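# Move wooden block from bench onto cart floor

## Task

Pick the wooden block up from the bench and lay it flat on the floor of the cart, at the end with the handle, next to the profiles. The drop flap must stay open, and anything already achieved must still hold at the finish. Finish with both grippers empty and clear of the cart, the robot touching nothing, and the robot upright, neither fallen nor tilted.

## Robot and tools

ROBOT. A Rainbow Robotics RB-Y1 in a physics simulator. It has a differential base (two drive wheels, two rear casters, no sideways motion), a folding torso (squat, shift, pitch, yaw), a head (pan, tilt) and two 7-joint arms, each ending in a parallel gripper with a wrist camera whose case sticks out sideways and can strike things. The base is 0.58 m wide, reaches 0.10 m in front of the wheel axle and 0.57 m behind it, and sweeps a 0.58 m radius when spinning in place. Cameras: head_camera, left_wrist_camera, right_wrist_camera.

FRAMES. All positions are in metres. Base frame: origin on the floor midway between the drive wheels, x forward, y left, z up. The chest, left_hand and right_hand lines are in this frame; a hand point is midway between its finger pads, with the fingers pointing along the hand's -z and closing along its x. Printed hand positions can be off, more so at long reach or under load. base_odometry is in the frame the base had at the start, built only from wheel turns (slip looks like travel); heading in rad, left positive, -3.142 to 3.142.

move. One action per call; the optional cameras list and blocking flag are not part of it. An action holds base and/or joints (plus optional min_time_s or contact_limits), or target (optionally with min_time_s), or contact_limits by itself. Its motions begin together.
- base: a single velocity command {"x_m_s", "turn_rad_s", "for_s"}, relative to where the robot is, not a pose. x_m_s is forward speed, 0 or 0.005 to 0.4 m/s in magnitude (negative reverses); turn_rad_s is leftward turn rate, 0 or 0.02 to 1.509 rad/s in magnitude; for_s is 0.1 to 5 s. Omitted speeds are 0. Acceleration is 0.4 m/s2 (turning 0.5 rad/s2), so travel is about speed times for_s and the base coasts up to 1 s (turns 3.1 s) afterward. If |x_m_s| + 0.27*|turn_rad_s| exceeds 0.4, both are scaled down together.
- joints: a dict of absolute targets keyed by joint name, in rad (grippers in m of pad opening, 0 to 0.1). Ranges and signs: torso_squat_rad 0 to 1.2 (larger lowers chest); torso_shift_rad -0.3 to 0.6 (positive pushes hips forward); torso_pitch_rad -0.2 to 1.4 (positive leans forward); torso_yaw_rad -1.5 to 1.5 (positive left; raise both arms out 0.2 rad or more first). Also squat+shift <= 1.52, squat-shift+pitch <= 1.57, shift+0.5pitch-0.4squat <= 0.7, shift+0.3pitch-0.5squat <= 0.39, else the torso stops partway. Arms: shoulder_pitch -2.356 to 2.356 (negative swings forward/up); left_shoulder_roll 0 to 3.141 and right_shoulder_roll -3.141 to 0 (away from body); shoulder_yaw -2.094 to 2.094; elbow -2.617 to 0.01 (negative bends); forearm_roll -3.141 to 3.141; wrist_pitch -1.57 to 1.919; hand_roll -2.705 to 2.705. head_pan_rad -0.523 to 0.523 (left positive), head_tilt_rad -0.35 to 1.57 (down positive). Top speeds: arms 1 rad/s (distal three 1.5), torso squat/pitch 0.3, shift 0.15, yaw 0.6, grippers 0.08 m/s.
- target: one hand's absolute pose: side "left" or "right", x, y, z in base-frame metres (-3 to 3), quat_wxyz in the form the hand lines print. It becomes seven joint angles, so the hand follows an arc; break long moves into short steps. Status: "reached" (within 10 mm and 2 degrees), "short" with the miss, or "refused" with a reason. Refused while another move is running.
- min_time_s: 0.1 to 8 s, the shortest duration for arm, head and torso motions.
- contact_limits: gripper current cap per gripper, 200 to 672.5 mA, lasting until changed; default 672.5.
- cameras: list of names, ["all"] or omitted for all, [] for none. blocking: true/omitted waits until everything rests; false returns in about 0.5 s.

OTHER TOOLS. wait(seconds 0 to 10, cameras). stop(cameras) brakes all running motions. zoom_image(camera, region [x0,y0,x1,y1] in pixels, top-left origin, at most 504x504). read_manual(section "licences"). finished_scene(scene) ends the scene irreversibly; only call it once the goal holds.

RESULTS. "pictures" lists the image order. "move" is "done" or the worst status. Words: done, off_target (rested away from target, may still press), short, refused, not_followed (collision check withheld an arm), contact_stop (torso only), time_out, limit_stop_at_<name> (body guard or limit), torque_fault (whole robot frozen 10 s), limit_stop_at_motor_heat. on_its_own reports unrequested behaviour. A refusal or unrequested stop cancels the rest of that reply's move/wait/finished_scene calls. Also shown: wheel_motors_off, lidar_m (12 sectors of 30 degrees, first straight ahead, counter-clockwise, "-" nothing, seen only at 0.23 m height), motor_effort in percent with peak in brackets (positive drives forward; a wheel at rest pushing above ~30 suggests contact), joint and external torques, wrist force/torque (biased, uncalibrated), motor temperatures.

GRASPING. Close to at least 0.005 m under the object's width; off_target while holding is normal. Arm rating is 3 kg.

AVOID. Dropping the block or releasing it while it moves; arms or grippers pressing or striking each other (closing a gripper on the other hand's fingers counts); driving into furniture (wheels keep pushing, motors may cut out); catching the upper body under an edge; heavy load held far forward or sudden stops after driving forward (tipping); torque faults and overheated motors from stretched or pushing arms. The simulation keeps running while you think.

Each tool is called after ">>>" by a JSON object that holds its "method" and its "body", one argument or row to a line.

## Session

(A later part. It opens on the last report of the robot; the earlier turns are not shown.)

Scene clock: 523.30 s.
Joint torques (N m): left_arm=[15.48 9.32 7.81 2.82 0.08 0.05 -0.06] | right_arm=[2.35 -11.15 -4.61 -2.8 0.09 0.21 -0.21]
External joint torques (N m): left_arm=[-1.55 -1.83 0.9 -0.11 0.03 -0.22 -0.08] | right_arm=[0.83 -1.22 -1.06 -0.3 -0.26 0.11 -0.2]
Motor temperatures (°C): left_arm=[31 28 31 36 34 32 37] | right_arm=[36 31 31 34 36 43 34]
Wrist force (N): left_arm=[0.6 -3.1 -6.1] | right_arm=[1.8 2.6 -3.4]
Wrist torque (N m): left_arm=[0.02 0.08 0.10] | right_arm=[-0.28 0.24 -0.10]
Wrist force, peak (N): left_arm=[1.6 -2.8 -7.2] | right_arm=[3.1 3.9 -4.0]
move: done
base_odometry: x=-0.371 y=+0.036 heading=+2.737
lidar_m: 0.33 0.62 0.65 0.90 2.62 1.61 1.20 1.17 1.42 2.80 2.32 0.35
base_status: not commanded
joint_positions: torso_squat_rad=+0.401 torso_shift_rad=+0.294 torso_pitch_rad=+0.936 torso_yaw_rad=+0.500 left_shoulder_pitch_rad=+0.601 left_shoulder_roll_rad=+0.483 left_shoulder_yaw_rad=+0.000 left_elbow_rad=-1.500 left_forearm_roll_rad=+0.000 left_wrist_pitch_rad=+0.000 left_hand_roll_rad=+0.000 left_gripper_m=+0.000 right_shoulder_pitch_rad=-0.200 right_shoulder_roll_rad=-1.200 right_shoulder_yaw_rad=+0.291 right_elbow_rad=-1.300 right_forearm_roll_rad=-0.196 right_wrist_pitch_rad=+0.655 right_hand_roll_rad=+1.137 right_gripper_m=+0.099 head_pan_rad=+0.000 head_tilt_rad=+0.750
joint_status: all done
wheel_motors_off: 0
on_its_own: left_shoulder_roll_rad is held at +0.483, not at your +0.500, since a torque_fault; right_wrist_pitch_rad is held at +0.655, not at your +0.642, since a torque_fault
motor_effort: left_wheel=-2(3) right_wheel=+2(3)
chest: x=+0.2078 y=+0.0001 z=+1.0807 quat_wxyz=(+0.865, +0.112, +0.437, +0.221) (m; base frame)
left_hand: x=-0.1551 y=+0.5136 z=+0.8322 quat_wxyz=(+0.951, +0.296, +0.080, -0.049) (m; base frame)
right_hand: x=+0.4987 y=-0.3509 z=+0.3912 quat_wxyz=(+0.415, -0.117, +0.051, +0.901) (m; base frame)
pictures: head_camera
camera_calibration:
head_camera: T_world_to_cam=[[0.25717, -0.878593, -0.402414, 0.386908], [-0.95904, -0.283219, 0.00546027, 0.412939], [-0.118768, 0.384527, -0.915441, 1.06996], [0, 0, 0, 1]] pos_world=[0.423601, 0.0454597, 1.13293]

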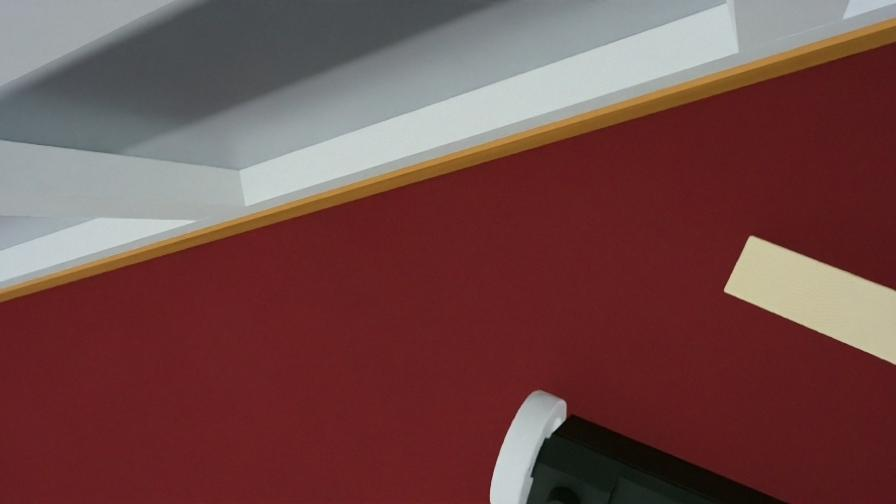

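>>> {"method": "move", "body": {
  "joints": {"torso_yaw_rad":0,"torso_squat_rad":0.6,"torso_shift_rad":0.35,"torso_pitch_rad":1.0},
  "min_time_s": 1.5,
  "cameras": []
}}

>>> {"method": "move", "body": {
  "target": {"side":"right","x":0.38,"y":-0.22,"z":0.45,"quat_wxyz":[0.998,0,0,-0.061]},
  "cameras": ["head_camera"]
}}

>>> {"method": "move", "body": {
  "target": {"side":"right","x":0.383,"y":-0.068,"z":0.40,"quat_wxyz":[0.998,0,0,-0.061]},
  "cameras": ["head_camera","right_wrist_camera"]
}}

Scene clock: 532.80 s.
Joint torques (N m): left_arm=[19.5 2.39 2.96 2.69 -0.03 -0.13 -0.04] | right_arm=[6.7 -14.27 -5.17 2.03 0.31 0.87 -0.26]
External joint torques (N m): left_arm=[-0.79 -1.13 0.67 -0.08 -0.05 -0.32 -0.05] | right_arm=[0.73 -0.69 -0.94 0.39 -0.12 0.07 -0.23]
Motor temperatures (°C): left_arm=[31 28 31 35 34 32 37] | right_arm=[35 31 31 34 35 41 34]
Wrist force (N): left_arm=[0.5 -0.7 -7.8] | right_arm=[3.6 1.7 -3.1]
Wrist torque (N m): left_arm=[-0.15 0.07 0.09] | right_arm=[-0.31 0.33 -0.04]
Wrist force, peak (N): left_arm=[1.0 -0.2 -8.3] | right_arm=[2.1 3.5 -4.4]
move: done
base_odometry: x=-0.371 y=+0.036 heading=+2.737
lidar_m: 0.34 0.61 0.65 0.91 2.61 1.61 1.21 1.17 1.43 2.80 2.33 0.35
base_status: not commanded
joint_positions: torso_squat_rad=+0.600 torso_shift_rad=+0.350 torso_pitch_rad=+1.000 torso_yaw_rad=+0.000 left_shoulder_pitch_rad=+0.600 left_shoulder_roll_rad=+0.483 left_shoulder_yaw_rad=+0.000 left_elbow_rad=-1.500 left_forearm_roll_rad=+0.000 left_wrist_pitch_rad=+0.000 left_hand_roll_rad=+0.000 left_gripper_m=+0.000 right_shoulder_pitch_rad=-0.200 right_shoulder_roll_rad=-1.200 right_shoulder_yaw_rad=+0.291 right_elbow_rad=-1.300 right_forearm_roll_rad=-0.196 right_wrist_pitch_rad=+0.655 right_hand_roll_rad=+1.137 right_gripper_m=+0.099 head_pan_rad=+0.000 head_tilt_rad=+0.750
joint_status: all done
wheel_motors_off: 0
on_its_own: left_shoulder_roll_rad is held at +0.483, not at your +0.500, since a torque_fault; right_wrist_pitch_rad is held at +0.655, not at your +0.642, since a torque_fault
motor_effort: left_wheel=-3(4) right_wheel=+3(4)
chest: x=+0.2305 y=+0.0001 z=+0.9904 quat_wxyz=(+0.878, +0.000, +0.479, +0.000) (m; base frame)
left_hand: x=-0.0135 y=+0.4579 z=+0.5568 quat_wxyz=(+0.971, +0.102, +0.055, -0.207) (m; base frame)
right_hand: x=+0.3377 y=-0.6569 z=+0.5003 quat_wxyz=(+0.503, -0.163, +0.263, +0.807) (m; base frame)
pictures: none
No camera images: "cameras" was empty.

Scene clock: 534.50 s.
Joint torques (N m): left_arm=[19.1 2.32 3.01 2.73 0.01 0.04 0.06] | right_arm=[3.4 -2.59 -3.13 -7.34 0.32 0 0.18]
External joint torques (N m): left_arm=[-1.18 -1.2 0.72 -0.04 0 -0.16 0.05] | right_arm=[0.49 -0.28 -1.92 -0.08 0.12 0.02 0.18]
Motor temperatures (°C): left_arm=[31 28 31 35 34 32 37] | right_arm=[35 31 31 33 35 41 34]
Wrist force (N): left_arm=[-0.4 -0.2 -7.4] | right_arm=[0.5 3.6 -4.0]
Wrist torque (N m): left_arm=[-0.19 -0.02 0.10] | right_arm=[-0.38 0.19 -0.08]
Wrist force, peak (N): left_arm=[-0.3 -0.9 -8.2] | right_arm=[2.0 4.4 -4.4]
move: done
base_odometry: x=-0.371 y=+0.036 heading=+2.737
lidar_m: 0.33 0.62 0.64 0.92 2.62 1.60 1.20 1.17 1.42 2.79 2.32 0.35
base_status: not commanded
joint_positions: torso_squat_rad=+0.600 torso_shift_rad=+0.350 torso_pitch_rad=+1.000 torso_yaw_rad=+0.000 left_shoulder_pitch_rad=+0.601 left_shoulder_roll_rad=+0.483 left_shoulder_yaw_rad=+0.000 left_elbow_rad=-1.500 left_forearm_roll_rad=+0.000 left_wrist_pitch_rad=+0.000 left_hand_roll_rad=+0.000 left_gripper_m=+0.000 right_shoulder_pitch_rad=-0.351 right_shoulder_roll_rad=-0.333 right_shoulder_yaw_rad=+0.123 right_elbow_rad=-1.890 right_forearm_roll_rad=-0.116 right_wrist_pitch_rad=+1.205 right_hand_roll_rad=-0.459 right_gripper_m=+0.099 head_pan_rad=+0.000 head_tilt_rad=+0.750
joint_status: all done
wheel_motors_off: 0
on_its_own: left_shoulder_roll_rad is held at +0.483, not at your +0.500, since a torque_fault
motor_effort: left_wheel=-3(4) right_wheel=+0(5)
chest: x=+0.2305 y=+0.0001 z=+0.9904 quat_wxyz=(+0.878, +0.000, +0.479, +0.000) (m; base frame)
left_hand: x=-0.0135 y=+0.4579 z=+0.5568 quat_wxyz=(+0.971, +0.102, +0.055, -0.207) (m; base frame)
right_hand: x=+0.3798 y=-0.2204 z=+0.4505 quat_wxyz=(+0.998, +0.005, +0.003, -0.059) (m; base frame)
right_hand_status: reached (checked arc, planned for 1.4 s): 1 mm and 0.8 deg off.
pictures: head_camera
camera_calibration:
head_camera: T_world_to_cam=[[-0.0280367, -0.999502, -0.0145131, 0.0263061], [-0.992192, 0.0260607, 0.121966, 0.327407], [-0.121527, 0.0178194, -0.992428, 1.06689], [0, 0, 0, 1]] pos_world=[0.455244, -0.00125082, 1.01926]

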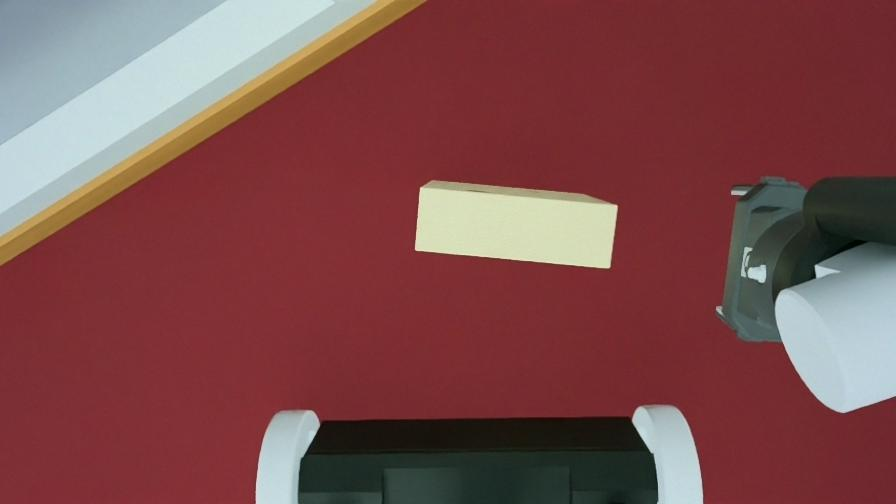

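Scene clock: 535.60 s.
Joint torques (N m): left_arm=[18.88 2.47 2.98 2.72 0.04 -0.09 -0.03] | right_arm=[-0.39 4.07 1.18 -6.35 -0.08 0.23 0.11]
External joint torques (N m): left_arm=[-1.41 -1.05 0.7 -0.05 0.03 -0.28 -0.04] | right_arm=[0.56 -0.53 -0.86 0.34 -0.29 0.25 0.11]
Motor temperatures (°C): left_arm=[31 28 31 35 34 32 37] | right_arm=[35 30 31 33 35 40 34]
Wrist force (N): left_arm=[0.2 -0.2 -7.8] | right_arm=[0.8 3.1 -4.7]
Wrist torque (N m): left_arm=[-0.20 0.08 0.09] | right_arm=[-0.34 0.20 -0.08]
Wrist force, peak (N): left_arm=[0.3 -1.1 -7.8] | right_arm=[1.7 5.4 -4.3]
move: done
base_odometry: x=-0.371 y=+0.036 heading=+2.737
lidar_m: 0.34 0.62 0.67 0.90 2.61 1.61 1.21 1.16 1.42 2.78 2.32 0.35
base_status: not commanded
joint_positions: torso_squat_rad=+0.600 torso_shift_rad=+0.350 torso_pitch_rad=+1.000 torso_yaw_rad=+0.000 left_shoulder_pitch_rad=+0.601 left_shoulder_roll_rad=+0.483 left_shoulder_yaw_rad=+0.000 left_elbow_rad=-1.500 left_forearm_roll_rad=+0.000 left_wrist_pitch_rad=+0.000 left_hand_roll_rad=+0.000 left_gripper_m=+0.000 right_shoulder_pitch_rad=-0.616 right_shoulder_roll_rad=-0.041 right_shoulder_yaw_rad=+0.345 right_elbow_rad=-1.453 right_forearm_roll_rad=+0.252 right_wrist_pitch_rad=+1.112 right_hand_roll_rad=-0.735 right_gripper_m=+0.099 head_pan_rad=+0.000 head_tilt_rad=+0.750
joint_status: all done
wheel_motors_off: 0
on_its_own: left_shoulder_roll_rad is held at +0.483, not at your +0.500, since a torque_fault
motor_effort: left_wheel=-2(4) right_wheel=+1(4)
chest: x=+0.2305 y=+0.0001 z=+0.9904 quat_wxyz=(+0.878, +0.000, +0.479, +0.000) (m; base frame)
left_hand: x=-0.0136 y=+0.4579 z=+0.5568 quat_wxyz=(+0.971, +0.102, +0.056, -0.207) (m; base frame)
right_hand: x=+0.3831 y=-0.0678 z=+0.4001 quat_wxyz=(+0.998, +0.000, +0.000, -0.061) (m; base frame)
right_hand_status: reached (checked arc, planned for 0.8 s): 0 mm and 0.0 deg off.
pictures: head_camera, right_wrist_camera
camera_calibration:
head_camera: T_world_to_cam=[[-0.0280367, -0.999502, -0.0145131, 0.0263061], [-0.992192, 0.0260607, 0.121966, 0.327407], [-0.121527, 0.0178194, -0.992428, 1.06689], [0, 0, 0, 1]] pos_world=[0.455244, -0.00125082, 1.01926]
right_wrist_camera: T_world_to_cam=[[-0.995317, 0.0929819, -0.0264224, 0.396882], [0.0668171, 0.859324, 0.507047, -0.14314], [0.0698516, 0.502907, -0.861513, 0.424208], [0, 0, 0, 1]] pos_world=[0.374956, -0.127236, 0.448526]

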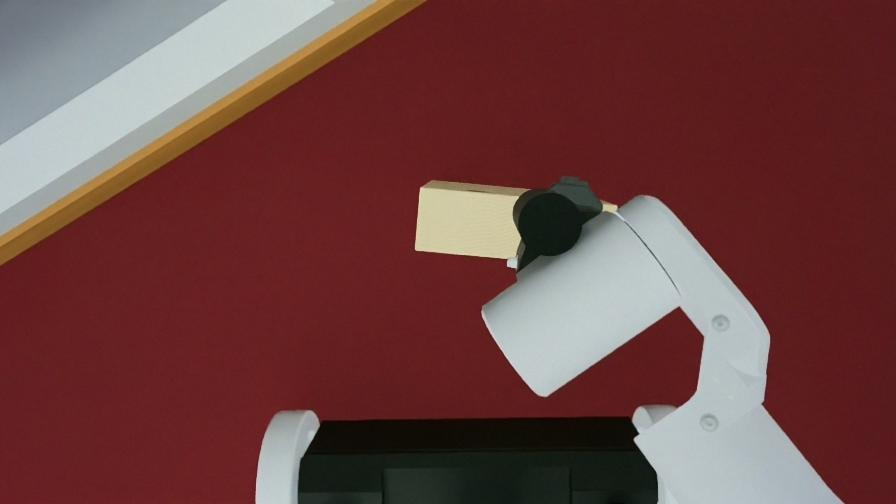

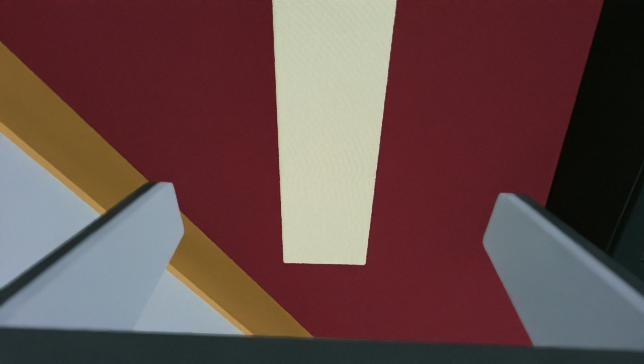

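>>> {"method": "move", "body": {
  "joints": {"torso_squat_rad":0.83,"torso_shift_rad":0.45},
  "min_time_s": 1.5,
  "cameras": ["right_wrist_camera"]
}}

Scene clock: 540.67 s.
Joint torques (N m): left_arm=[19.03 2.51 2.71 2.6 -0.14 -0.07 -0.03] | right_arm=[-0.09 4.14 0.72 -6.84 -0.06 0.1 0.15]
External joint torques (N m): left_arm=[-1.26 -1.01 0.43 -0.17 -0.15 -0.27 -0.04] | right_arm=[0.86 -0.46 -1.32 -0.16 -0.27 0.12 0.15]
Motor temperatures (°C): left_arm=[31 28 31 35 34 32 37] | right_arm=[35 30 31 33 35 40 34]
Wrist force (N): left_arm=[0.6 -0.8 -7.7] | right_arm=[0.5 3.6 -4.1]
Wrist torque (N m): left_arm=[-0.08 0.06 0.04] | right_arm=[-0.37 0.15 -0.08]
Wrist force, peak (N): left_arm=[0.0 -0.6 -8.6] | right_arm=[1.0 4.1 -4.8]
move: done
base_odometry: x=-0.371 y=+0.036 heading=+2.737
lidar_m: 0.34 0.62 0.65 0.90 2.64 1.61 1.20 1.17 1.41 2.79 2.32 0.35
base_status: not commanded
joint_positions: torso_squat_rad=+0.830 torso_shift_rad=+0.450 torso_pitch_rad=+1.000 torso_yaw_rad=+0.000 left_shoulder_pitch_rad=+0.601 left_shoulder_roll_rad=+0.483 left_shoulder_yaw_rad=+0.000 left_elbow_rad=-1.500 left_forearm_roll_rad=+0.000 left_wrist_pitch_rad=+0.000 left_hand_roll_rad=+0.000 left_gripper_m=+0.000 right_shoulder_pitch_rad=-0.616 right_shoulder_roll_rad=-0.041 right_shoulder_yaw_rad=+0.345 right_elbow_rad=-1.453 right_forearm_roll_rad=+0.252 right_wrist_pitch_rad=+1.112 right_hand_roll_rad=-0.735 right_gripper_m=+0.099 head_pan_rad=+0.000 head_tilt_rad=+0.750
joint_status: all done
wheel_motors_off: 0
on_its_own: left_shoulder_roll_rad is held at +0.483, not at your +0.500, since a torque_fault
motor_effort: left_wheel=-2(3) right_wheel=+3(4)
chest: x=+0.2379 y=+0.0001 z=+0.8731 quat_wxyz=(+0.878, +0.000, +0.479, +0.000) (m; base frame)
left_hand: x=-0.0062 y=+0.4579 z=+0.4395 quat_wxyz=(+0.971, +0.102, +0.056, -0.207) (m; base frame)
right_hand: x=+0.3904 y=-0.0678 z=+0.2827 quat_wxyz=(+0.998, +0.000, +0.000, -0.061) (m; base frame)
pictures: right_wrist_camera
camera_calibration:
right_wrist_camera: T_world_to_cam=[[-0.995331, 0.0928775, -0.0262646, 0.401087], [0.0668135, 0.859376, 0.506961, -0.0841211], [0.0696564, 0.502839, -0.861569, 0.32272], [0, 0, 0, 1]] pos_world=[0.382356, -0.127237, 0.331226]

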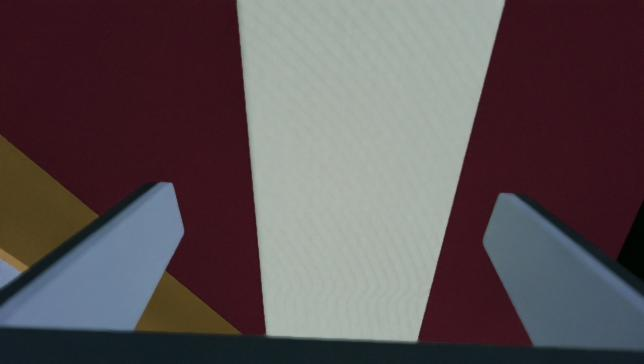

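>>> {"method": "move", "body": {
  "joints": {"torso_squat_rad":0.94,"torso_shift_rad":0.5},
  "min_time_s": 1.5,
  "cameras": ["right_wrist_camera"]
}}

>>> {"method": "move", "body": {
  "joints": {"right_gripper_m":0.03},
  "cameras": ["right_wrist_camera"]
}}

Scene clock: 543.40 s.
Joint torques (N m): left_arm=[18.52 2.5 2.99 2.75 0.02 -0.09 0.04] | right_arm=[-0.04 4.05 0.76 -6.94 -0.11 0.18 0.21]
External joint torques (N m): left_arm=[-1.77 -1.02 0.7 -0.02 0 -0.28 0.02] | right_arm=[0.91 -0.55 -1.28 -0.25 -0.31 0.2 0.21]
Motor temperatures (°C): left_arm=[31 28 31 35 34 32 37] | right_arm=[35 30 31 33 35 39 34]
Wrist force (N): left_arm=[0.6 -1.0 -7.7] | right_arm=[0.7 3.3 -4.7]
Wrist torque (N m): left_arm=[-0.06 0.07 0.07] | right_arm=[-0.37 0.15 -0.06]
Wrist force, peak (N): left_arm=[0.7 -0.7 -8.5] | right_arm=[0.5 4.0 -4.6]
move: done
base_odometry: x=-0.371 y=+0.036 heading=+2.737
lidar_m: 0.34 0.61 0.64 0.92 2.62 1.60 1.20 1.17 1.43 2.79 2.34 0.35
base_status: not commanded
joint_positions: torso_squat_rad=+0.940 torso_shift_rad=+0.500 torso_pitch_rad=+1.000 torso_yaw_rad=+0.000 left_shoulder_pitch_rad=+0.601 left_shoulder_roll_rad=+0.483 left_shoulder_yaw_rad=+0.000 left_elbow_rad=-1.500 left_forearm_roll_rad=+0.000 left_wrist_pitch_rad=+0.000 left_hand_roll_rad=+0.000 left_gripper_m=+0.000 right_shoulder_pitch_rad=-0.616 right_shoulder_roll_rad=-0.041 right_shoulder_yaw_rad=+0.345 right_elbow_rad=-1.453 right_forearm_roll_rad=+0.252 right_wrist_pitch_rad=+1.112 right_hand_roll_rad=-0.735 right_gripper_m=+0.099 head_pan_rad=+0.000 head_tilt_rad=+0.750
joint_status: all done
wheel_motors_off: 0
on_its_own: left_shoulder_roll_rad is held at +0.483, not at your +0.500, since a torque_fault
motor_effort: left_wheel=-2(3) right_wheel=+3(4)
chest: x=+0.2303 y=+0.0001 z=+0.8100 quat_wxyz=(+0.878, +0.000, +0.479, +0.000) (m; base frame)
left_hand: x=-0.0137 y=+0.4579 z=+0.3764 quat_wxyz=(+0.971, +0.102, +0.055, -0.207) (m; base frame)
right_hand: x=+0.3829 y=-0.0678 z=+0.2197 quat_wxyz=(+0.998, +0.000, +0.000, -0.061) (m; base frame)
pictures: right_wrist_camera
camera_calibration:
right_wrist_camera: T_world_to_cam=[[-0.995324, 0.0929266, -0.0263508, 0.391992], [0.066812, 0.859372, 0.506967, -0.0516322], [0.0697558, 0.502836, -0.861563, 0.268838], [0, 0, 0, 1]] pos_world=[0.374856, -0.127237, 0.268126]

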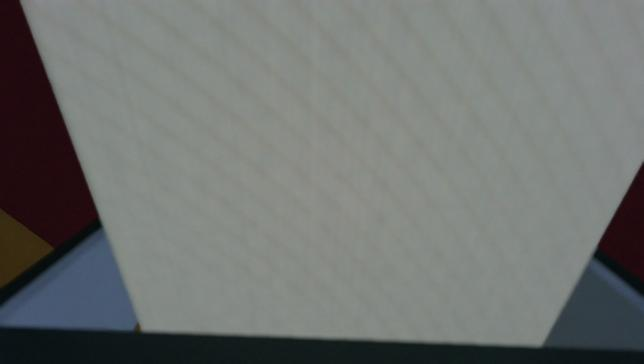

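Scene clock: 544.70 s.
Joint torques (N m): left_arm=[18.61 2.47 3.39 2.7 -0.15 0.03 0.01] | right_arm=[-0.73 4.06 0.65 -7.17 0.14 -0.1 0.37]
External joint torques (N m): left_arm=[-1.68 -1.05 1.11 -0.07 -0.17 -0.17 0] | right_arm=[0.21 -0.54 -1.39 -0.49 -0.07 -0.08 0.37]
Motor temperatures (°C): left_arm=[31 28 31 35 34 32 37] | right_arm=[34 30 31 33 35 39 34]
Wrist force (N): left_arm=[0.8 0.0 -7.6] | right_arm=[-2.4 3.7 -1.5]
Wrist torque (N m): left_arm=[-0.22 0.15 0.09] | right_arm=[-0.38 -0.09 -0.20]
Wrist force, peak (N): left_arm=[0.1 -1.4 -8.3] | right_arm=[-2.4 3.8 -4.1]
move: off_target
base_odometry: x=-0.371 y=+0.036 heading=+2.737
lidar_m: 0.34 0.62 0.65 0.92 2.62 1.60 1.21 1.17 1.41 2.78 2.33 0.35
base_status: not commanded
joint_positions: torso_squat_rad=+0.940 torso_shift_rad=+0.500 torso_pitch_rad=+1.000 torso_yaw_rad=+0.000 left_shoulder_pitch_rad=+0.601 left_shoulder_roll_rad=+0.483 left_shoulder_yaw_rad=+0.000 left_elbow_rad=-1.500 left_forearm_roll_rad=+0.000 left_wrist_pitch_rad=+0.000 left_hand_roll_rad=+0.000 left_gripper_m=+0.000 right_shoulder_pitch_rad=-0.616 right_shoulder_roll_rad=-0.041 right_shoulder_yaw_rad=+0.345 right_elbow_rad=-1.453 right_forearm_roll_rad=+0.252 right_wrist_pitch_rad=+1.112 right_hand_roll_rad=-0.735 right_gripper_m=+0.074 head_pan_rad=+0.000 head_tilt_rad=+0.750
joint_status: right_gripper_m off_target (ended at +0.074, target +0.030)
wheel_motors_off: 0
on_its_own: left_shoulder_roll_rad is held at +0.483, not at your +0.500, since a torque_fault
motor_effort: left_wheel=-2(3) right_wheel=+2(5)
chest: x=+0.2303 y=+0.0001 z=+0.8100 quat_wxyz=(+0.878, +0.000, +0.479, +0.000) (m; base frame)
left_hand: x=-0.0137 y=+0.4579 z=+0.3764 quat_wxyz=(+0.971, +0.102, +0.055, -0.207) (m; base frame)
right_hand: x=+0.3828 y=-0.0678 z=+0.2197 quat_wxyz=(+0.998, +0.000, +0.000, -0.061) (m; base frame)
pictures: right_wrist_camera
camera_calibration:
right_wrist_camera: T_world_to_cam=[[-0.995325, 0.0929988, -0.0260762, 0.391728], [0.0670166, 0.859385, 0.506918, -0.0516815], [0.0695524, 0.502801, -0.8616, 0.268935], [0, 0, 0, 1]] pos_world=[0.374655, -0.127237, 0.268127]

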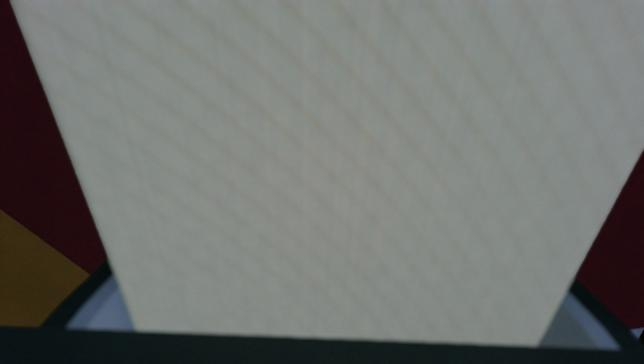

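>>> {"method": "move", "body": {
  "joints": {"torso_squat_rad":0.8,"torso_shift_rad":0.45},
  "min_time_s": 1.5,
  "cameras": []
}}

>>> {"method": "move", "body": {
  "base": {"x_m_s":-0.2,"for_s":1.5},
  "cameras": ["head_camera"]
}}

>>> {"method": "move", "body": {
  "base": {"turn_rad_s":-0.5,"for_s":5},
  "cameras": ["head_camera"]
}}

Scene clock: 549.13 s.
Joint torques (N m): left_arm=[18.86 2.25 3.01 2.82 -0.15 -0.04 -0.01] | right_arm=[-1.8 7 1.25 -11.31 -0.01 0.15 0.16]
External joint torques (N m): left_arm=[-1.44 -1.26 0.73 0.04 -0.16 -0.24 -0.02] | right_arm=[-0.89 2.41 -0.79 -4.64 -0.21 0.17 0.16]
Motor temperatures (°C): left_arm=[31 28 31 35 34 32 37] | right_arm=[34 30 31 33 35 39 34]
Wrist force (N): left_arm=[-0.1 -0.6 -7.1] | right_arm=[1.7 3.8 -25.9]
Wrist torque (N m): left_arm=[-0.17 0.02 0.08] | right_arm=[-0.83 0.15 -0.09]
Wrist force, peak (N): left_arm=[0.5 -1.6 -8.3] | right_arm=[0.9 4.5 -26.6]
move: done
base_odometry: x=-0.371 y=+0.036 heading=+2.737
lidar_m: 0.34 0.62 0.65 0.92 2.61 1.62 1.19 1.16 1.42 2.78 2.32 0.34
base_status: not commanded
joint_positions: torso_squat_rad=+0.800 torso_shift_rad=+0.450 torso_pitch_rad=+1.001 torso_yaw_rad=+0.000 left_shoulder_pitch_rad=+0.601 left_shoulder_roll_rad=+0.483 left_shoulder_yaw_rad=+0.000 left_elbow_rad=-1.500 left_forearm_roll_rad=+0.000 left_wrist_pitch_rad=+0.000 left_hand_roll_rad=+0.000 left_gripper_m=+0.000 right_shoulder_pitch_rad=-0.616 right_shoulder_roll_rad=-0.042 right_shoulder_yaw_rad=+0.345 right_elbow_rad=-1.452 right_forearm_roll_rad=+0.252 right_wrist_pitch_rad=+1.112 right_hand_roll_rad=-0.735 right_gripper_m=+0.074 head_pan_rad=+0.000 head_tilt_rad=+0.750
joint_status: all done
wheel_motors_off: 0
on_its_own: left_shoulder_roll_rad is held at +0.483, not at your +0.500, since a torque_fault
motor_effort: left_wheel=-3(3) right_wheel=+1(5)
chest: x=+0.2447 y=+0.0001 z=+0.8866 quat_wxyz=(+0.877, +0.000, +0.480, +0.000) (m; base frame)
left_hand: x=+0.0004 y=+0.4579 z=+0.4532 quat_wxyz=(+0.971, +0.102, +0.056, -0.207) (m; base frame)
right_hand: x=+0.3963 y=-0.0685 z=+0.2958 quat_wxyz=(+0.998, -0.001, +0.001, -0.061) (m; base frame)
pictures: none
No camera images: "cameras" was empty.

Scene clock: 551.53 s.
Joint torques (N m): left_arm=[18.87 2.34 2.75 2.79 -0.05 0.11 0.04] | right_arm=[-3.57 7.31 1.91 -12.04 -0.26 -0.11 0.19]
External joint torques (N m): left_arm=[-1.43 -1.17 0.47 0.01 -0.06 -0.09 0.03] | right_arm=[-2.67 2.73 -0.13 -5.37 -0.47 -0.1 0.19]
Motor temperatures (°C): left_arm=[31 28 31 35 34 32 37] | right_arm=[34 30 31 33 35 39 34]
Wrist force (N): left_arm=[0.0 -0.7 -6.7] | right_arm=[0.8 3.8 -26.4]
Wrist torque (N m): left_arm=[-0.12 0.04 0.05] | right_arm=[-0.95 0.06 -0.08]
Wrist force, peak (N): left_arm=[0.0 -1.4 -8.1] | right_arm=[2.4 5.1 -26.9]
move: done
base_odometry: x=-0.095 y=-0.082 heading=+2.737
lidar_m: 0.33 0.88 0.93 1.28 3.72 1.23 0.92 0.90 1.23 1.72 3.31 0.34
base_status: done (sent for 1.5 of 1.5 s)
joint_positions: torso_squat_rad=+0.800 torso_shift_rad=+0.450 torso_pitch_rad=+1.001 torso_yaw_rad=+0.000 left_shoulder_pitch_rad=+0.601 left_shoulder_roll_rad=+0.483 left_shoulder_yaw_rad=+0.000 left_elbow_rad=-1.500 left_forearm_roll_rad=+0.000 left_wrist_pitch_rad=+0.000 left_hand_roll_rad=+0.000 left_gripper_m=+0.000 right_shoulder_pitch_rad=-0.615 right_shoulder_roll_rad=-0.042 right_shoulder_yaw_rad=+0.345 right_elbow_rad=-1.452 right_forearm_roll_rad=+0.252 right_wrist_pitch_rad=+1.112 right_hand_roll_rad=-0.735 right_gripper_m=+0.074 head_pan_rad=+0.000 head_tilt_rad=+0.750
joint_status: not commanded
wheel_motors_off: 0
on_its_own: left_shoulder_roll_rad is held at +0.483, not at your +0.500, since a torque_fault
motor_effort: left_wheel=-6(29) right_wheel=+5(21)
chest: x=+0.2447 y=+0.0001 z=+0.8866 quat_wxyz=(+0.877, +0.000, +0.480, +0.000) (m; base frame)
left_hand: x=+0.0004 y=+0.4579 z=+0.4532 quat_wxyz=(+0.971, +0.102, +0.056, -0.207) (m; base frame)
right_hand: x=+0.3960 y=-0.0686 z=+0.2958 quat_wxyz=(+0.998, -0.001, +0.001, -0.061) (m; base frame)
pictures: head_camera
camera_calibration:
head_camera: T_world_to_cam=[[-0.0280458, -0.999502, -0.0144935, 0.0251855], [-0.992119, 0.0260615, 0.122556, 0.353695], [-0.122117, 0.0178165, -0.992356, 0.965729], [0, 0, 0, 1]] pos_world=[0.469546, -0.00125082, 0.915365]

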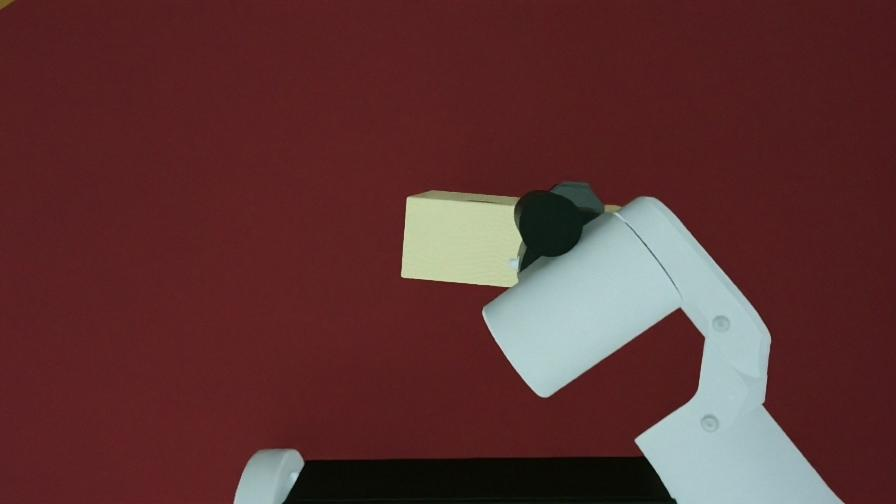

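Scene clock: 557.90 s.
Joint torques (N m): left_arm=[18.69 2.2 3.13 2.59 -0.03 0 0.02] | right_arm=[-4 7.22 1.79 -12.04 -0.15 -0.02 0.2]
External joint torques (N m): left_arm=[-1.61 -1.31 0.85 -0.19 -0.05 -0.19 0.01] | right_arm=[-3.1 2.64 -0.25 -5.38 -0.36 0 0.2]
Motor temperatures (°C): left_arm=[31 28 31 35 34 32 37] | right_arm=[34 30 31 32 35 38 34]
Wrist force (N): left_arm=[0.5 -0.6 -7.6] | right_arm=[1.4 4.2 -26.4]
Wrist torque (N m): left_arm=[-0.12 0.12 0.02] | right_arm=[-0.86 0.12 -0.10]
Wrist force, peak (N): left_arm=[-0.1 -0.3 -8.6] | right_arm=[0.8 4.8 -26.6]
move: done
base_odometry: x=-0.095 y=-0.082 heading=+0.237
lidar_m: 0.34 1.22 1.73 2.43 1.13 0.90 0.88 0.99 1.46 4.56 1.14 0.35
base_status: done (sent for 5 of 5 s)
joint_positions: torso_squat_rad=+0.800 torso_shift_rad=+0.450 torso_pitch_rad=+1.001 torso_yaw_rad=+0.000 left_shoulder_pitch_rad=+0.601 left_shoulder_roll_rad=+0.483 left_shoulder_yaw_rad=+0.000 left_elbow_rad=-1.500 left_forearm_roll_rad=+0.000 left_wrist_pitch_rad=+0.000 left_hand_roll_rad=+0.000 left_gripper_m=+0.000 right_shoulder_pitch_rad=-0.615 right_shoulder_roll_rad=-0.042 right_shoulder_yaw_rad=+0.345 right_elbow_rad=-1.452 right_forearm_roll_rad=+0.252 right_wrist_pitch_rad=+1.112 right_hand_roll_rad=-0.735 right_gripper_m=+0.074 head_pan_rad=+0.000 head_tilt_rad=+0.750
joint_status: not commanded
wheel_motors_off: 0
on_its_own: left_shoulder_roll_rad is held at +0.483, not at your +0.500, since a torque_fault
motor_effort: left_wheel=+13(34) right_wheel=-9(29)
chest: x=+0.2447 y=+0.0000 z=+0.8866 quat_wxyz=(+0.877, +0.000, +0.480, +0.000) (m; base frame)
left_hand: x=+0.0004 y=+0.4579 z=+0.4532 quat_wxyz=(+0.971, +0.102, +0.056, -0.207) (m; base frame)
right_hand: x=+0.3960 y=-0.0687 z=+0.2957 quat_wxyz=(+0.998, -0.001, +0.001, -0.061) (m; base frame)
pictures: head_camera
camera_calibration:
head_camera: T_world_to_cam=[[-0.0280458, -0.999502, -0.0144935, 0.0251855], [-0.992119, 0.0260615, 0.122556, 0.353695], [-0.122117, 0.0178165, -0.992356, 0.965729], [0, 0, 0, 1]] pos_world=[0.469546, -0.00125082, 0.915365]

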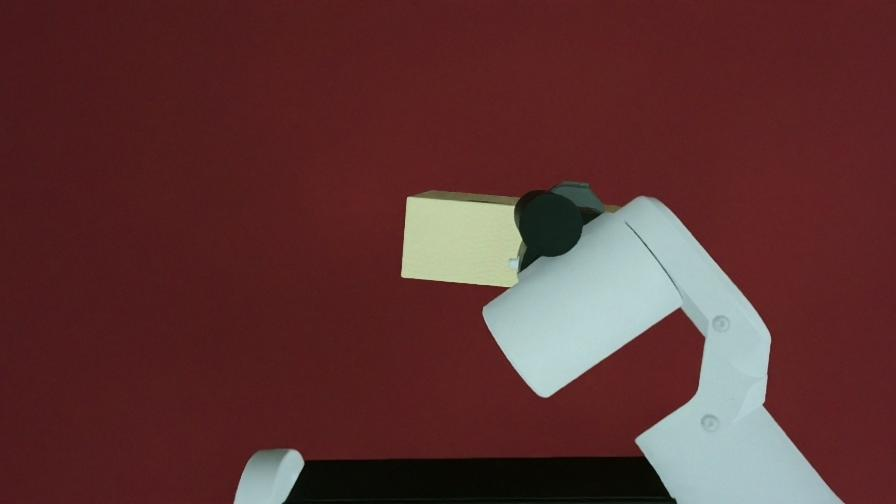

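>>> {"method": "move", "body": {
  "base": {"x_m_s":-0.2,"for_s":1.25},
  "cameras": []
}}

>>> {"method": "move", "body": {
  "base": {"turn_rad_s":-0.24,"for_s":1},
  "cameras": []
}}

>>> {"method": "move", "body": {
  "target": {"side":"right","x":0.396,"y":-0.068,"z":0.296,"quat_wxyz":[1,0,0,0]},
  "cameras": ["head_camera"]
}}

Scene clock: 562.83 s.
Joint torques (N m): left_arm=[18.59 2.35 3.3 2.81 -0.1 -0.04 0.08] | right_arm=[-3.65 7.15 1.47 -11.98 -0.16 -0.11 0.24]
External joint torques (N m): left_arm=[-1.71 -1.17 1.02 0.03 -0.11 -0.24 0.07] | right_arm=[-2.75 2.57 -0.56 -5.32 -0.37 -0.1 0.24]
Motor temperatures (°C): left_arm=[31 28 31 35 34 32 37] | right_arm=[34 30 31 32 35 38 34]
Wrist force (N): left_arm=[0.3 -0.4 -7.0] | right_arm=[1.7 4.4 -26.3]
Wrist torque (N m): left_arm=[-0.19 0.06 0.04] | right_arm=[-1.02 0.15 -0.08]
Wrist force, peak (N): left_arm=[0.9 -1.1 -8.5] | right_arm=[3.0 4.5 -27.2]
move: done
base_odometry: x=-0.341 y=-0.142 heading=+0.238
lidar_m: 0.33 1.45 3.10 1.73 0.82 0.64 0.63 0.70 1.07 4.55 1.46 0.34
base_status: done (sent for 1.27 of 1.27 s)
joint_positions: torso_squat_rad=+0.800 torso_shift_rad=+0.450 torso_pitch_rad=+1.001 torso_yaw_rad=+0.000 left_shoulder_pitch_rad=+0.601 left_shoulder_roll_rad=+0.483 left_shoulder_yaw_rad=+0.000 left_elbow_rad=-1.500 left_forearm_roll_rad=+0.000 left_wrist_pitch_rad=+0.000 left_hand_roll_rad=+0.000 left_gripper_m=+0.000 right_shoulder_pitch_rad=-0.615 right_shoulder_roll_rad=-0.042 right_shoulder_yaw_rad=+0.345 right_elbow_rad=-1.452 right_forearm_roll_rad=+0.252 right_wrist_pitch_rad=+1.112 right_hand_roll_rad=-0.735 right_gripper_m=+0.074 head_pan_rad=+0.000 head_tilt_rad=+0.750
joint_status: not commanded
wheel_motors_off: 0
on_its_own: left_shoulder_roll_rad is held at +0.483, not at your +0.500, since a torque_fault
motor_effort: left_wheel=+3(16) right_wheel=-4(39)
chest: x=+0.2447 y=+0.0000 z=+0.8866 quat_wxyz=(+0.877, +0.000, +0.480, +0.000) (m; base frame)
left_hand: x=+0.0004 y=+0.4579 z=+0.4532 quat_wxyz=(+0.971, +0.102, +0.056, -0.207) (m; base frame)
right_hand: x=+0.3960 y=-0.0687 z=+0.2957 quat_wxyz=(+0.998, -0.001, +0.001, -0.061) (m; base frame)
pictures: none
No camera images: "cameras" was empty.

Scene clock: 564.67 s.
Joint torques (N m): left_arm=[18.41 2.44 3.04 2.66 -0.1 -0.09 0] | right_arm=[-3.45 7.68 1.54 -11.94 -0.25 -0.02 0.09]
External joint torques (N m): left_arm=[-1.89 -1.08 0.76 -0.12 -0.12 -0.28 -0.01] | right_arm=[-2.55 3.1 -0.5 -5.28 -0.46 -0.01 0.09]
Motor temperatures (°C): left_arm=[31 28 31 35 34 32 37] | right_arm=[34 30 31 32 35 38 34]
Wrist force (N): left_arm=[-0.3 0.0 -7.7] | right_arm=[1.5 4.0 -25.8]
Wrist torque (N m): left_arm=[-0.18 -0.01 0.07] | right_arm=[-0.86 0.11 -0.10]
Wrist force, peak (N): left_arm=[0.7 -0.3 -8.1] | right_arm=[0.8 5.0 -26.4]
move: done
base_odometry: x=-0.341 y=-0.142 heading=-0.001
lidar_m: 0.33 1.16 1.91 4.68 1.04 0.69 0.64 0.66 0.84 1.73 3.09 0.35
base_status: done (sent for 1 of 1 s)
joint_positions: torso_squat_rad=+0.800 torso_shift_rad=+0.450 torso_pitch_rad=+1.001 torso_yaw_rad=+0.000 left_shoulder_pitch_rad=+0.601 left_shoulder_roll_rad=+0.483 left_shoulder_yaw_rad=+0.000 left_elbow_rad=-1.500 left_forearm_roll_rad=+0.000 left_wrist_pitch_rad=+0.000 left_hand_roll_rad=+0.000 left_gripper_m=+0.000 right_shoulder_pitch_rad=-0.615 right_shoulder_roll_rad=-0.042 right_shoulder_yaw_rad=+0.345 right_elbow_rad=-1.452 right_forearm_roll_rad=+0.252 right_wrist_pitch_rad=+1.112 right_hand_roll_rad=-0.735 right_gripper_m=+0.074 head_pan_rad=+0.000 head_tilt_rad=+0.750
joint_status: not commanded
wheel_motors_off: 0
on_its_own: left_shoulder_roll_rad is held at +0.483, not at your +0.500, since a torque_fault
motor_effort: left_wheel=+15(36) right_wheel=-10(35)
chest: x=+0.2447 y=+0.0000 z=+0.8866 quat_wxyz=(+0.877, +0.000, +0.480, +0.000) (m; base frame)
left_hand: x=+0.0004 y=+0.4579 z=+0.4532 quat_wxyz=(+0.971, +0.102, +0.056, -0.207) (m; base frame)
right_hand: x=+0.3960 y=-0.0687 z=+0.2957 quat_wxyz=(+0.998, -0.001, +0.001, -0.061) (m; base frame)
pictures: none
No camera images: "cameras" was empty.

Scene clock: 565.27 s.
Joint torques (N m): left_arm=[18.69 2.42 2.67 2.72 -0.02 -0.05 -0.01] | right_arm=[-3.51 7.52 2.94 -11.53 -0.2 0.01 -0.21]
External joint torques (N m): left_arm=[-1.61 -1.1 0.39 -0.06 -0.04 -0.25 -0.02] | right_arm=[-2.59 3.14 1.05 -4.8 -0.5 0.02 -0.21]
Motor temperatures (°C): left_arm=[31 28 31 35 34 32 37] | right_arm=[34 30 31 32 35 38 34]
Wrist force (N): left_arm=[0.5 -0.3 -7.4] | right_arm=[1.0 4.8 -25.6]
Wrist torque (N m): left_arm=[-0.19 0.04 0.09] | right_arm=[-0.83 0.11 -0.08]
Wrist force, peak (N): left_arm=[0.5 -0.4 -8.3] | right_arm=[-0.6 8.6 -25.8]
move: done
base_odometry: x=-0.341 y=-0.142 heading=-0.001
lidar_m: 0.33 1.17 1.90 4.70 1.06 0.70 0.64 0.66 0.81 1.75 3.11 0.34
base_status: not commanded
joint_positions: torso_squat_rad=+0.800 torso_shift_rad=+0.450 torso_pitch_rad=+1.001 torso_yaw_rad=+0.000 left_shoulder_pitch_rad=+0.601 left_shoulder_roll_rad=+0.483 left_shoulder_yaw_rad=+0.000 left_elbow_rad=-1.500 left_forearm_roll_rad=+0.000 left_wrist_pitch_rad=+0.000 left_hand_roll_rad=+0.000 left_gripper_m=+0.000 right_shoulder_pitch_rad=-0.625 right_shoulder_roll_rad=-0.072 right_shoulder_yaw_rad=+0.385 right_elbow_rad=-1.451 right_forearm_roll_rad=+0.240 right_wrist_pitch_rad=+1.119 right_hand_roll_rad=-0.662 right_gripper_m=+0.074 head_pan_rad=+0.000 head_tilt_rad=+0.750
joint_status: all done
wheel_motors_off: 0
on_its_own: left_shoulder_roll_rad is held at +0.483, not at your +0.500, since a torque_fault
motor_effort: left_wheel=+16(17) right_wheel=-9(10)
chest: x=+0.2447 y=+0.0000 z=+0.8866 quat_wxyz=(+0.877, +0.000, +0.480, +0.000) (m; base frame)
left_hand: x=+0.0004 y=+0.4579 z=+0.4532 quat_wxyz=(+0.971, +0.102, +0.056, -0.207) (m; base frame)
right_hand: x=+0.3949 y=-0.0690 z=+0.2955 quat_wxyz=(+1.000, -0.003, +0.000, -0.002) (m; base frame)
right_hand_status: reached (checked arc, planned for 0.2 s): 2 mm and 0.4 deg off.
pictures: head_camera
camera_calibration:
head_camera: T_world_to_cam=[[-0.0280458, -0.999502, -0.0144935, 0.0251855], [-0.992119, 0.0260615, 0.122556, 0.353695], [-0.122117, 0.0178165, -0.992356, 0.965729], [0, 0, 0, 1]] pos_world=[0.469546, -0.00125082, 0.915365]

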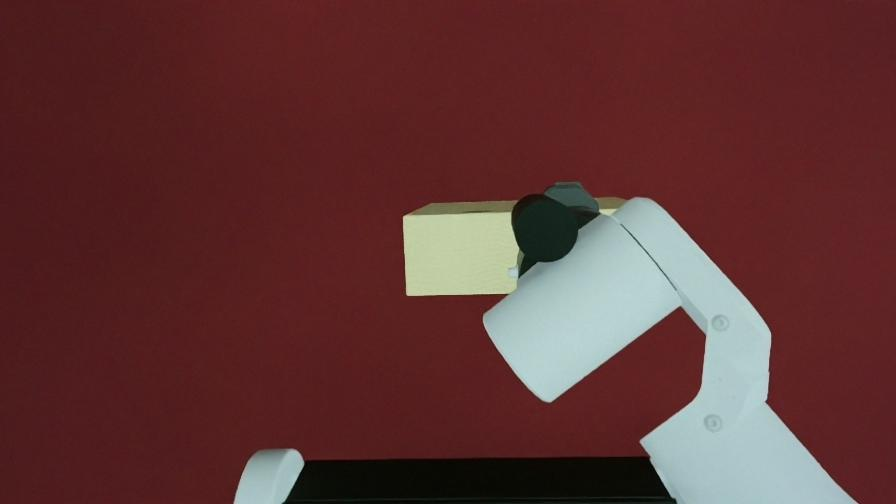

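>>> {"method": "move", "body": {
  "joints": {"torso_squat_rad":0.937,"torso_shift_rad":0.498},
  "min_time_s": 2,
  "cameras": ["head_camera"]
}}

Scene clock: 568.10 s.
Joint torques (N m): left_arm=[18.73 2.56 2.95 2.66 0.07 -0.01 -0.06] | right_arm=[-3.44 8.36 2.88 -7.25 -1.18 -0.61 -0.05]
External joint torques (N m): left_arm=[-1.55 -0.96 0.66 -0.1 0.05 -0.21 -0.07] | right_arm=[-2.5 4 0.99 -0.51 -1.4 -0.59 -0.05]
Motor temperatures (°C): left_arm=[31 28 31 35 34 32 37] | right_arm=[34 30 31 32 35 38 34]
Wrist force (N): left_arm=[1.0 -0.4 -7.6] | right_arm=[-0.3 -8.4 2.2]
Wrist torque (N m): left_arm=[-0.20 0.15 0.08] | right_arm=[0.44 -0.59 -0.35]
Wrist force, peak (N): left_arm=[0.3 -0.5 -8.7] | right_arm=[1.5 4.5 -26.4]
move: done
base_odometry: x=-0.341 y=-0.142 heading=-0.002
lidar_m: 0.33 1.16 1.91 4.70 1.06 0.69 0.65 0.66 0.85 1.76 3.09 0.35
base_status: not commanded
joint_positions: torso_squat_rad=+0.937 torso_shift_rad=+0.498 torso_pitch_rad=+1.000 torso_yaw_rad=+0.000 left_shoulder_pitch_rad=+0.601 left_shoulder_roll_rad=+0.483 left_shoulder_yaw_rad=+0.000 left_elbow_rad=-1.500 left_forearm_roll_rad=+0.000 left_wrist_pitch_rad=+0.000 left_hand_roll_rad=+0.000 left_gripper_m=+0.000 right_shoulder_pitch_rad=-0.625 right_shoulder_roll_rad=-0.073 right_shoulder_yaw_rad=+0.385 right_elbow_rad=-1.452 right_forearm_roll_rad=+0.240 right_wrist_pitch_rad=+1.119 right_hand_roll_rad=-0.662 right_gripper_m=+0.074 head_pan_rad=+0.000 head_tilt_rad=+0.750
joint_status: all done
wheel_motors_off: 0
on_its_own: left_shoulder_roll_rad is held at +0.483, not at your +0.500, since a torque_fault
motor_effort: left_wheel=+14(17) right_wheel=-6(11)
chest: x=+0.2303 y=+0.0000 z=+0.8120 quat_wxyz=(+0.878, +0.000, +0.479, +0.000) (m; base frame)
left_hand: x=-0.0136 y=+0.4579 z=+0.3783 quat_wxyz=(+0.971, +0.102, +0.055, -0.207) (m; base frame)
right_hand: x=+0.3815 y=-0.0692 z=+0.2212 quat_wxyz=(+1.000, -0.003, -0.001, -0.002) (m; base frame)
pictures: head_camera
camera_calibration:
head_camera: T_world_to_cam=[[-0.0281206, -0.999501, -0.0144098, 0.0235632], [-0.992239, 0.0261638, 0.12156, 0.349332], [-0.121122, 0.0177163, -0.99248, 0.889678], [0, 0, 0, 1]] pos_world=[0.455043, -0.00135026, 0.840862]

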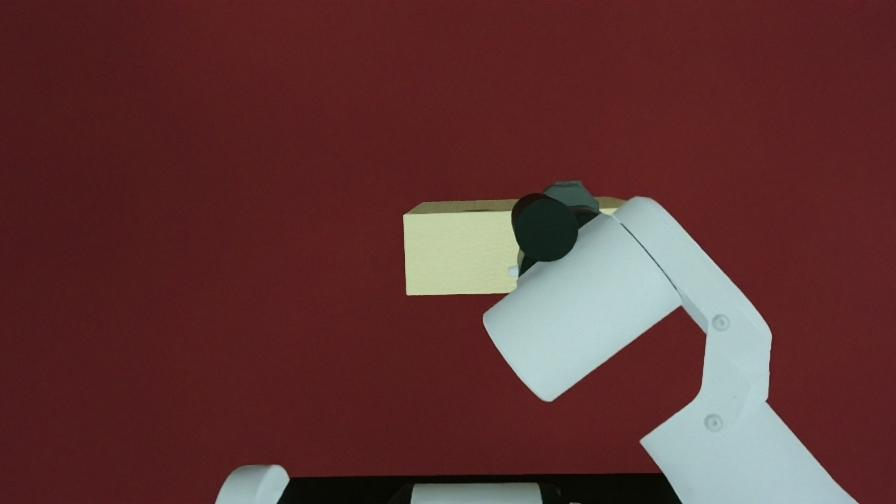

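>>> {"method": "move", "body": {
  "joints": {"right_gripper_m":0.1},
  "cameras": []
}}

>>> {"method": "move", "body": {
  "joints": {"torso_squat_rad":0.6,"torso_shift_rad":0.35},
  "min_time_s": 2,
  "cameras": ["head_camera","right_wrist_camera"]
}}

>>> {"method": "move", "body": {
  "joints": {"torso_squat_rad":0.4,"torso_shift_rad":0.3,"torso_pitch_rad":0.95,"right_shoulder_roll_rad":-1.2,"right_shoulder_pitch_rad":-0.2,"left_shoulder_roll_rad":0.5},
  "min_time_s": 1.5,
  "cameras": ["head_camera"]
}}

Scene clock: 570.67 s.
Joint torques (N m): left_arm=[18.61 2.17 2.91 2.86 -0.06 -0.09 -0.03] | right_arm=[-2.41 7.03 1.81 -7.39 -0.07 -0.07 -0.04]
External joint torques (N m): left_arm=[-1.67 -1.35 0.63 0.09 -0.08 -0.28 -0.04] | right_arm=[-1.46 2.65 -0.08 -0.65 -0.29 -0.05 -0.04]
Motor temperatures (°C): left_arm=[31 28 31 35 34 32 37] | right_arm=[34 30 31 32 35 38 34]
Wrist force (N): left_arm=[0.2 -0.7 -7.1] | right_arm=[0.7 3.9 -4.7]
Wrist torque (N m): left_arm=[-0.13 0.03 0.07] | right_arm=[-0.47 0.18 -0.08]
Wrist force, peak (N): left_arm=[0.9 -0.4 -8.4] | right_arm=[-0.5 -9.2 2.9]
move: done
base_odometry: x=-0.341 y=-0.142 heading=-0.001
lidar_m: 0.33 1.17 1.90 4.69 1.04 0.69 0.65 0.65 0.84 1.74 3.10 0.35
base_status: not commanded
joint_positions: torso_squat_rad=+0.937 torso_shift_rad=+0.498 torso_pitch_rad=+1.000 torso_yaw_rad=+0.000 left_shoulder_pitch_rad=+0.601 left_shoulder_roll_rad=+0.483 left_shoulder_yaw_rad=+0.000 left_elbow_rad=-1.500 left_forearm_roll_rad=+0.000 left_wrist_pitch_rad=+0.000 left_hand_roll_rad=+0.000 left_gripper_m=+0.000 right_shoulder_pitch_rad=-0.625 right_shoulder_roll_rad=-0.072 right_shoulder_yaw_rad=+0.385 right_elbow_rad=-1.452 right_forearm_roll_rad=+0.240 right_wrist_pitch_rad=+1.119 right_hand_roll_rad=-0.662 right_gripper_m=+0.099 head_pan_rad=+0.000 head_tilt_rad=+0.750
joint_status: all done
wheel_motors_off: 0
on_its_own: left_shoulder_roll_rad is held at +0.483, not at your +0.500, since a torque_fault
motor_effort: left_wheel=+15(16) right_wheel=-5(8)
chest: x=+0.2304 y=+0.0000 z=+0.8119 quat_wxyz=(+0.878, +0.000, +0.479, +0.000) (m; base frame)
left_hand: x=-0.0136 y=+0.4579 z=+0.3783 quat_wxyz=(+0.971, +0.102, +0.055, -0.207) (m; base frame)
right_hand: x=+0.3815 y=-0.0688 z=+0.2212 quat_wxyz=(+1.000, -0.002, -0.001, -0.002) (m; base frame)
pictures: none
No camera images: "cameras" was empty.

Scene clock: 572.97 s.
Joint torques (N m): left_arm=[18.53 2.17 3.3 2.62 0.04 -0.06 -0.03] | right_arm=[-1.66 6.95 2.19 -7.44 -0.11 0.07 -0.1]
External joint torques (N m): left_arm=[-1.75 -1.35 1.02 -0.15 0.03 -0.25 -0.04] | right_arm=[-0.71 2.57 0.3 -0.7 -0.33 0.1 -0.1]
Motor temperatures (°C): left_arm=[31 28 31 35 34 32 37] | right_arm=[34 30 31 32 35 37 34]
Wrist force (N): left_arm=[0.5 -0.4 -7.7] | right_arm=[0.7 3.8 -4.8]
Wrist torque (N m): left_arm=[-0.21 0.07 0.09] | right_arm=[-0.40 0.18 -0.07]
Wrist force, peak (N): left_arm=[0.9 -0.4 -8.5] | right_arm=[0.7 3.8 -4.8]
move: done
base_odometry: x=-0.341 y=-0.142 heading=-0.001
lidar_m: 0.33 1.16 1.91 4.70 1.04 0.70 0.64 0.66 0.84 1.74 3.10 0.35
base_status: not commanded
joint_positions: torso_squat_rad=+0.600 torso_shift_rad=+0.350 torso_pitch_rad=+1.000 torso_yaw_rad=+0.000 left_shoulder_pitch_rad=+0.601 left_shoulder_roll_rad=+0.483 left_shoulder_yaw_rad=+0.000 left_elbow_rad=-1.500 left_forearm_roll_rad=+0.000 left_wrist_pitch_rad=+0.000 left_hand_roll_rad=+0.000 left_gripper_m=+0.000 right_shoulder_pitch_rad=-0.625 right_shoulder_roll_rad=-0.072 right_shoulder_yaw_rad=+0.385 right_elbow_rad=-1.452 right_forearm_roll_rad=+0.240 right_wrist_pitch_rad=+1.119 right_hand_roll_rad=-0.662 right_gripper_m=+0.099 head_pan_rad=+0.000 head_tilt_rad=+0.750
joint_status: all done
wheel_motors_off: 0
on_its_own: left_shoulder_roll_rad is held at +0.483, not at your +0.500, since a torque_fault
motor_effort: left_wheel=+16(17) right_wheel=-8(11)
chest: x=+0.2305 y=+0.0000 z=+0.9904 quat_wxyz=(+0.878, +0.000, +0.479, +0.000) (m; base frame)
left_hand: x=-0.0136 y=+0.4579 z=+0.5568 quat_wxyz=(+0.971, +0.102, +0.056, -0.207) (m; base frame)
right_hand: x=+0.3816 y=-0.0687 z=+0.3996 quat_wxyz=(+1.000, -0.002, -0.001, -0.002) (m; base frame)
pictures: head_camera, right_wrist_camera
camera_calibration:
head_camera: T_world_to_cam=[[-0.0281356, -0.999499, -0.0144994, 0.0263374], [-0.992189, 0.0261605, 0.121969, 0.327402], [-0.121529, 0.0178178, -0.992428, 1.06689], [0, 0, 0, 1]] pos_world=[0.455244, -0.00125052, 1.01926]
right_wrist_camera: T_world_to_cam=[[-0.999264, -0.0257981, -0.0283813, 0.389694], [-0.0365734, 0.863784, 0.502533, -0.100426], [0.011551, 0.503201, -0.864092, 0.447634], [0, 0, 0, 1]] pos_world=[0.380564, -0.12845, 0.448324]

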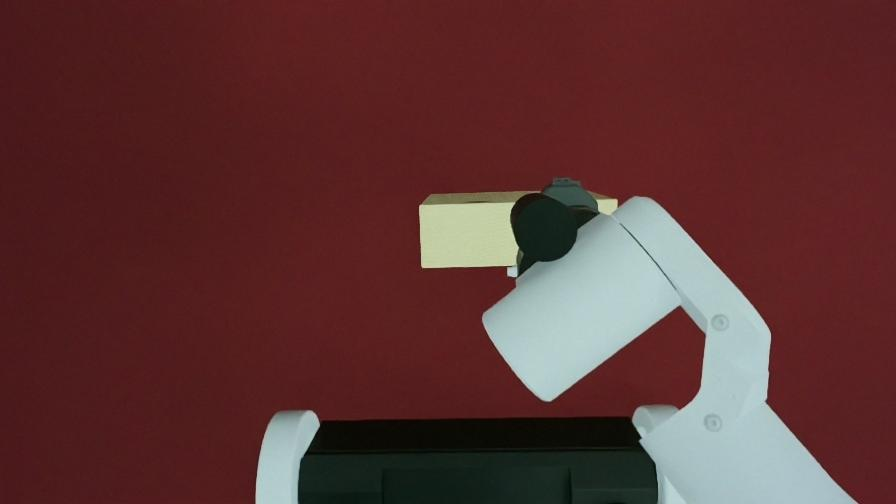

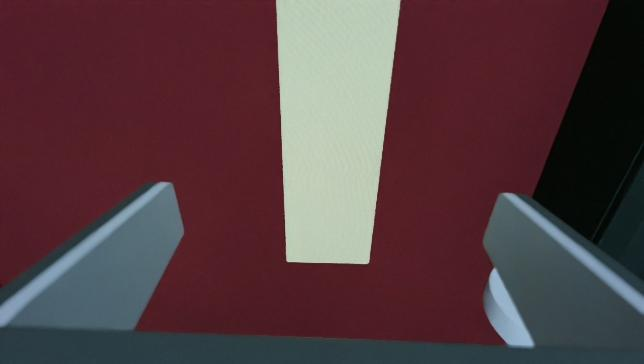

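Scene clock: 574.80 s.
Joint torques (N m): left_arm=[18.02 3.34 3.39 2.15 -0.01 -0.09 -0.05] | right_arm=[5.36 -12.79 -4.23 0.76 0.63 1.51 -0.08]
External joint torques (N m): left_arm=[-1.61 -0.59 0.86 -0.16 -0.03 -0.2 -0.06] | right_arm=[0.5 0.8 0.12 -0.01 -0.06 0.04 -0.05]
Motor temperatures (°C): left_arm=[31 28 31 35 34 32 37] | right_arm=[34 30 31 32 35 37 34]
Wrist force (N): left_arm=[0.1 -0.4 -7.2] | right_arm=[2.3 7.8 -1.2]
Wrist torque (N m): left_arm=[-0.17 0.06 0.10] | right_arm=[-0.61 0.22 -0.10]
Wrist force, peak (N): left_arm=[0.4 -1.1 -8.2] | right_arm=[3.1 8.0 -1.0]
move: done
base_odometry: x=-0.341 y=-0.142 heading=-0.001
lidar_m: 0.33 1.15 1.91 4.70 1.04 0.70 0.64 0.66 0.83 1.74 3.10 0.35
base_status: not commanded
joint_positions: torso_squat_rad=+0.400 torso_shift_rad=+0.300 torso_pitch_rad=+0.950 torso_yaw_rad=+0.000 left_shoulder_pitch_rad=+0.601 left_shoulder_roll_rad=+0.500 left_shoulder_yaw_rad=+0.000 left_elbow_rad=-1.500 left_forearm_roll_rad=+0.000 left_wrist_pitch_rad=+0.000 left_hand_roll_rad=+0.000 left_gripper_m=+0.000 right_shoulder_pitch_rad=-0.200 right_shoulder_roll_rad=-1.200 right_shoulder_yaw_rad=+0.385 right_elbow_rad=-1.452 right_forearm_roll_rad=+0.240 right_wrist_pitch_rad=+1.119 right_hand_roll_rad=-0.662 right_gripper_m=+0.099 head_pan_rad=+0.000 head_tilt_rad=+0.750
joint_status: all done
wheel_motors_off: 0
motor_effort: left_wheel=+16(18) right_wheel=-8(13)
chest: x=+0.2142 y=+0.0001 z=+1.0764 quat_wxyz=(+0.889, +0.000, +0.457, +0.000) (m; base frame)
left_hand: x=-0.0055 y=+0.4631 z=+0.6323 quat_wxyz=(+0.971, +0.108, +0.032, -0.212) (m; base frame)
right_hand: x=+0.3591 y=-0.6730 z=+0.6537 quat_wxyz=(+0.828, -0.494, +0.071, +0.257) (m; base frame)
pictures: head_camera
camera_calibration:
head_camera: T_world_to_cam=[[-0.0272681, -0.999503, -0.0157977, 0.0283087], [-0.997052, 0.0260605, 0.0721711, 0.355374], [-0.0717236, 0.0177191, -0.997267, 1.14476], [0, 0, 0, 1]] pos_world=[0.437204, -0.00125057, 1.11643]

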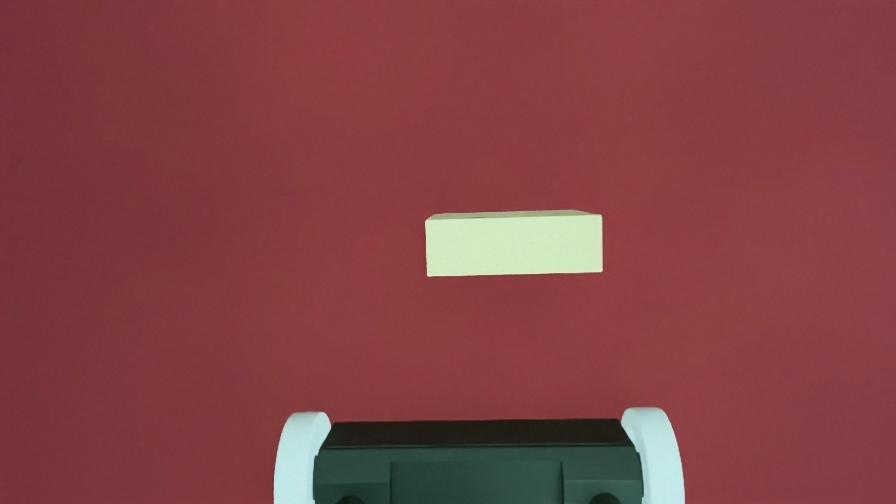

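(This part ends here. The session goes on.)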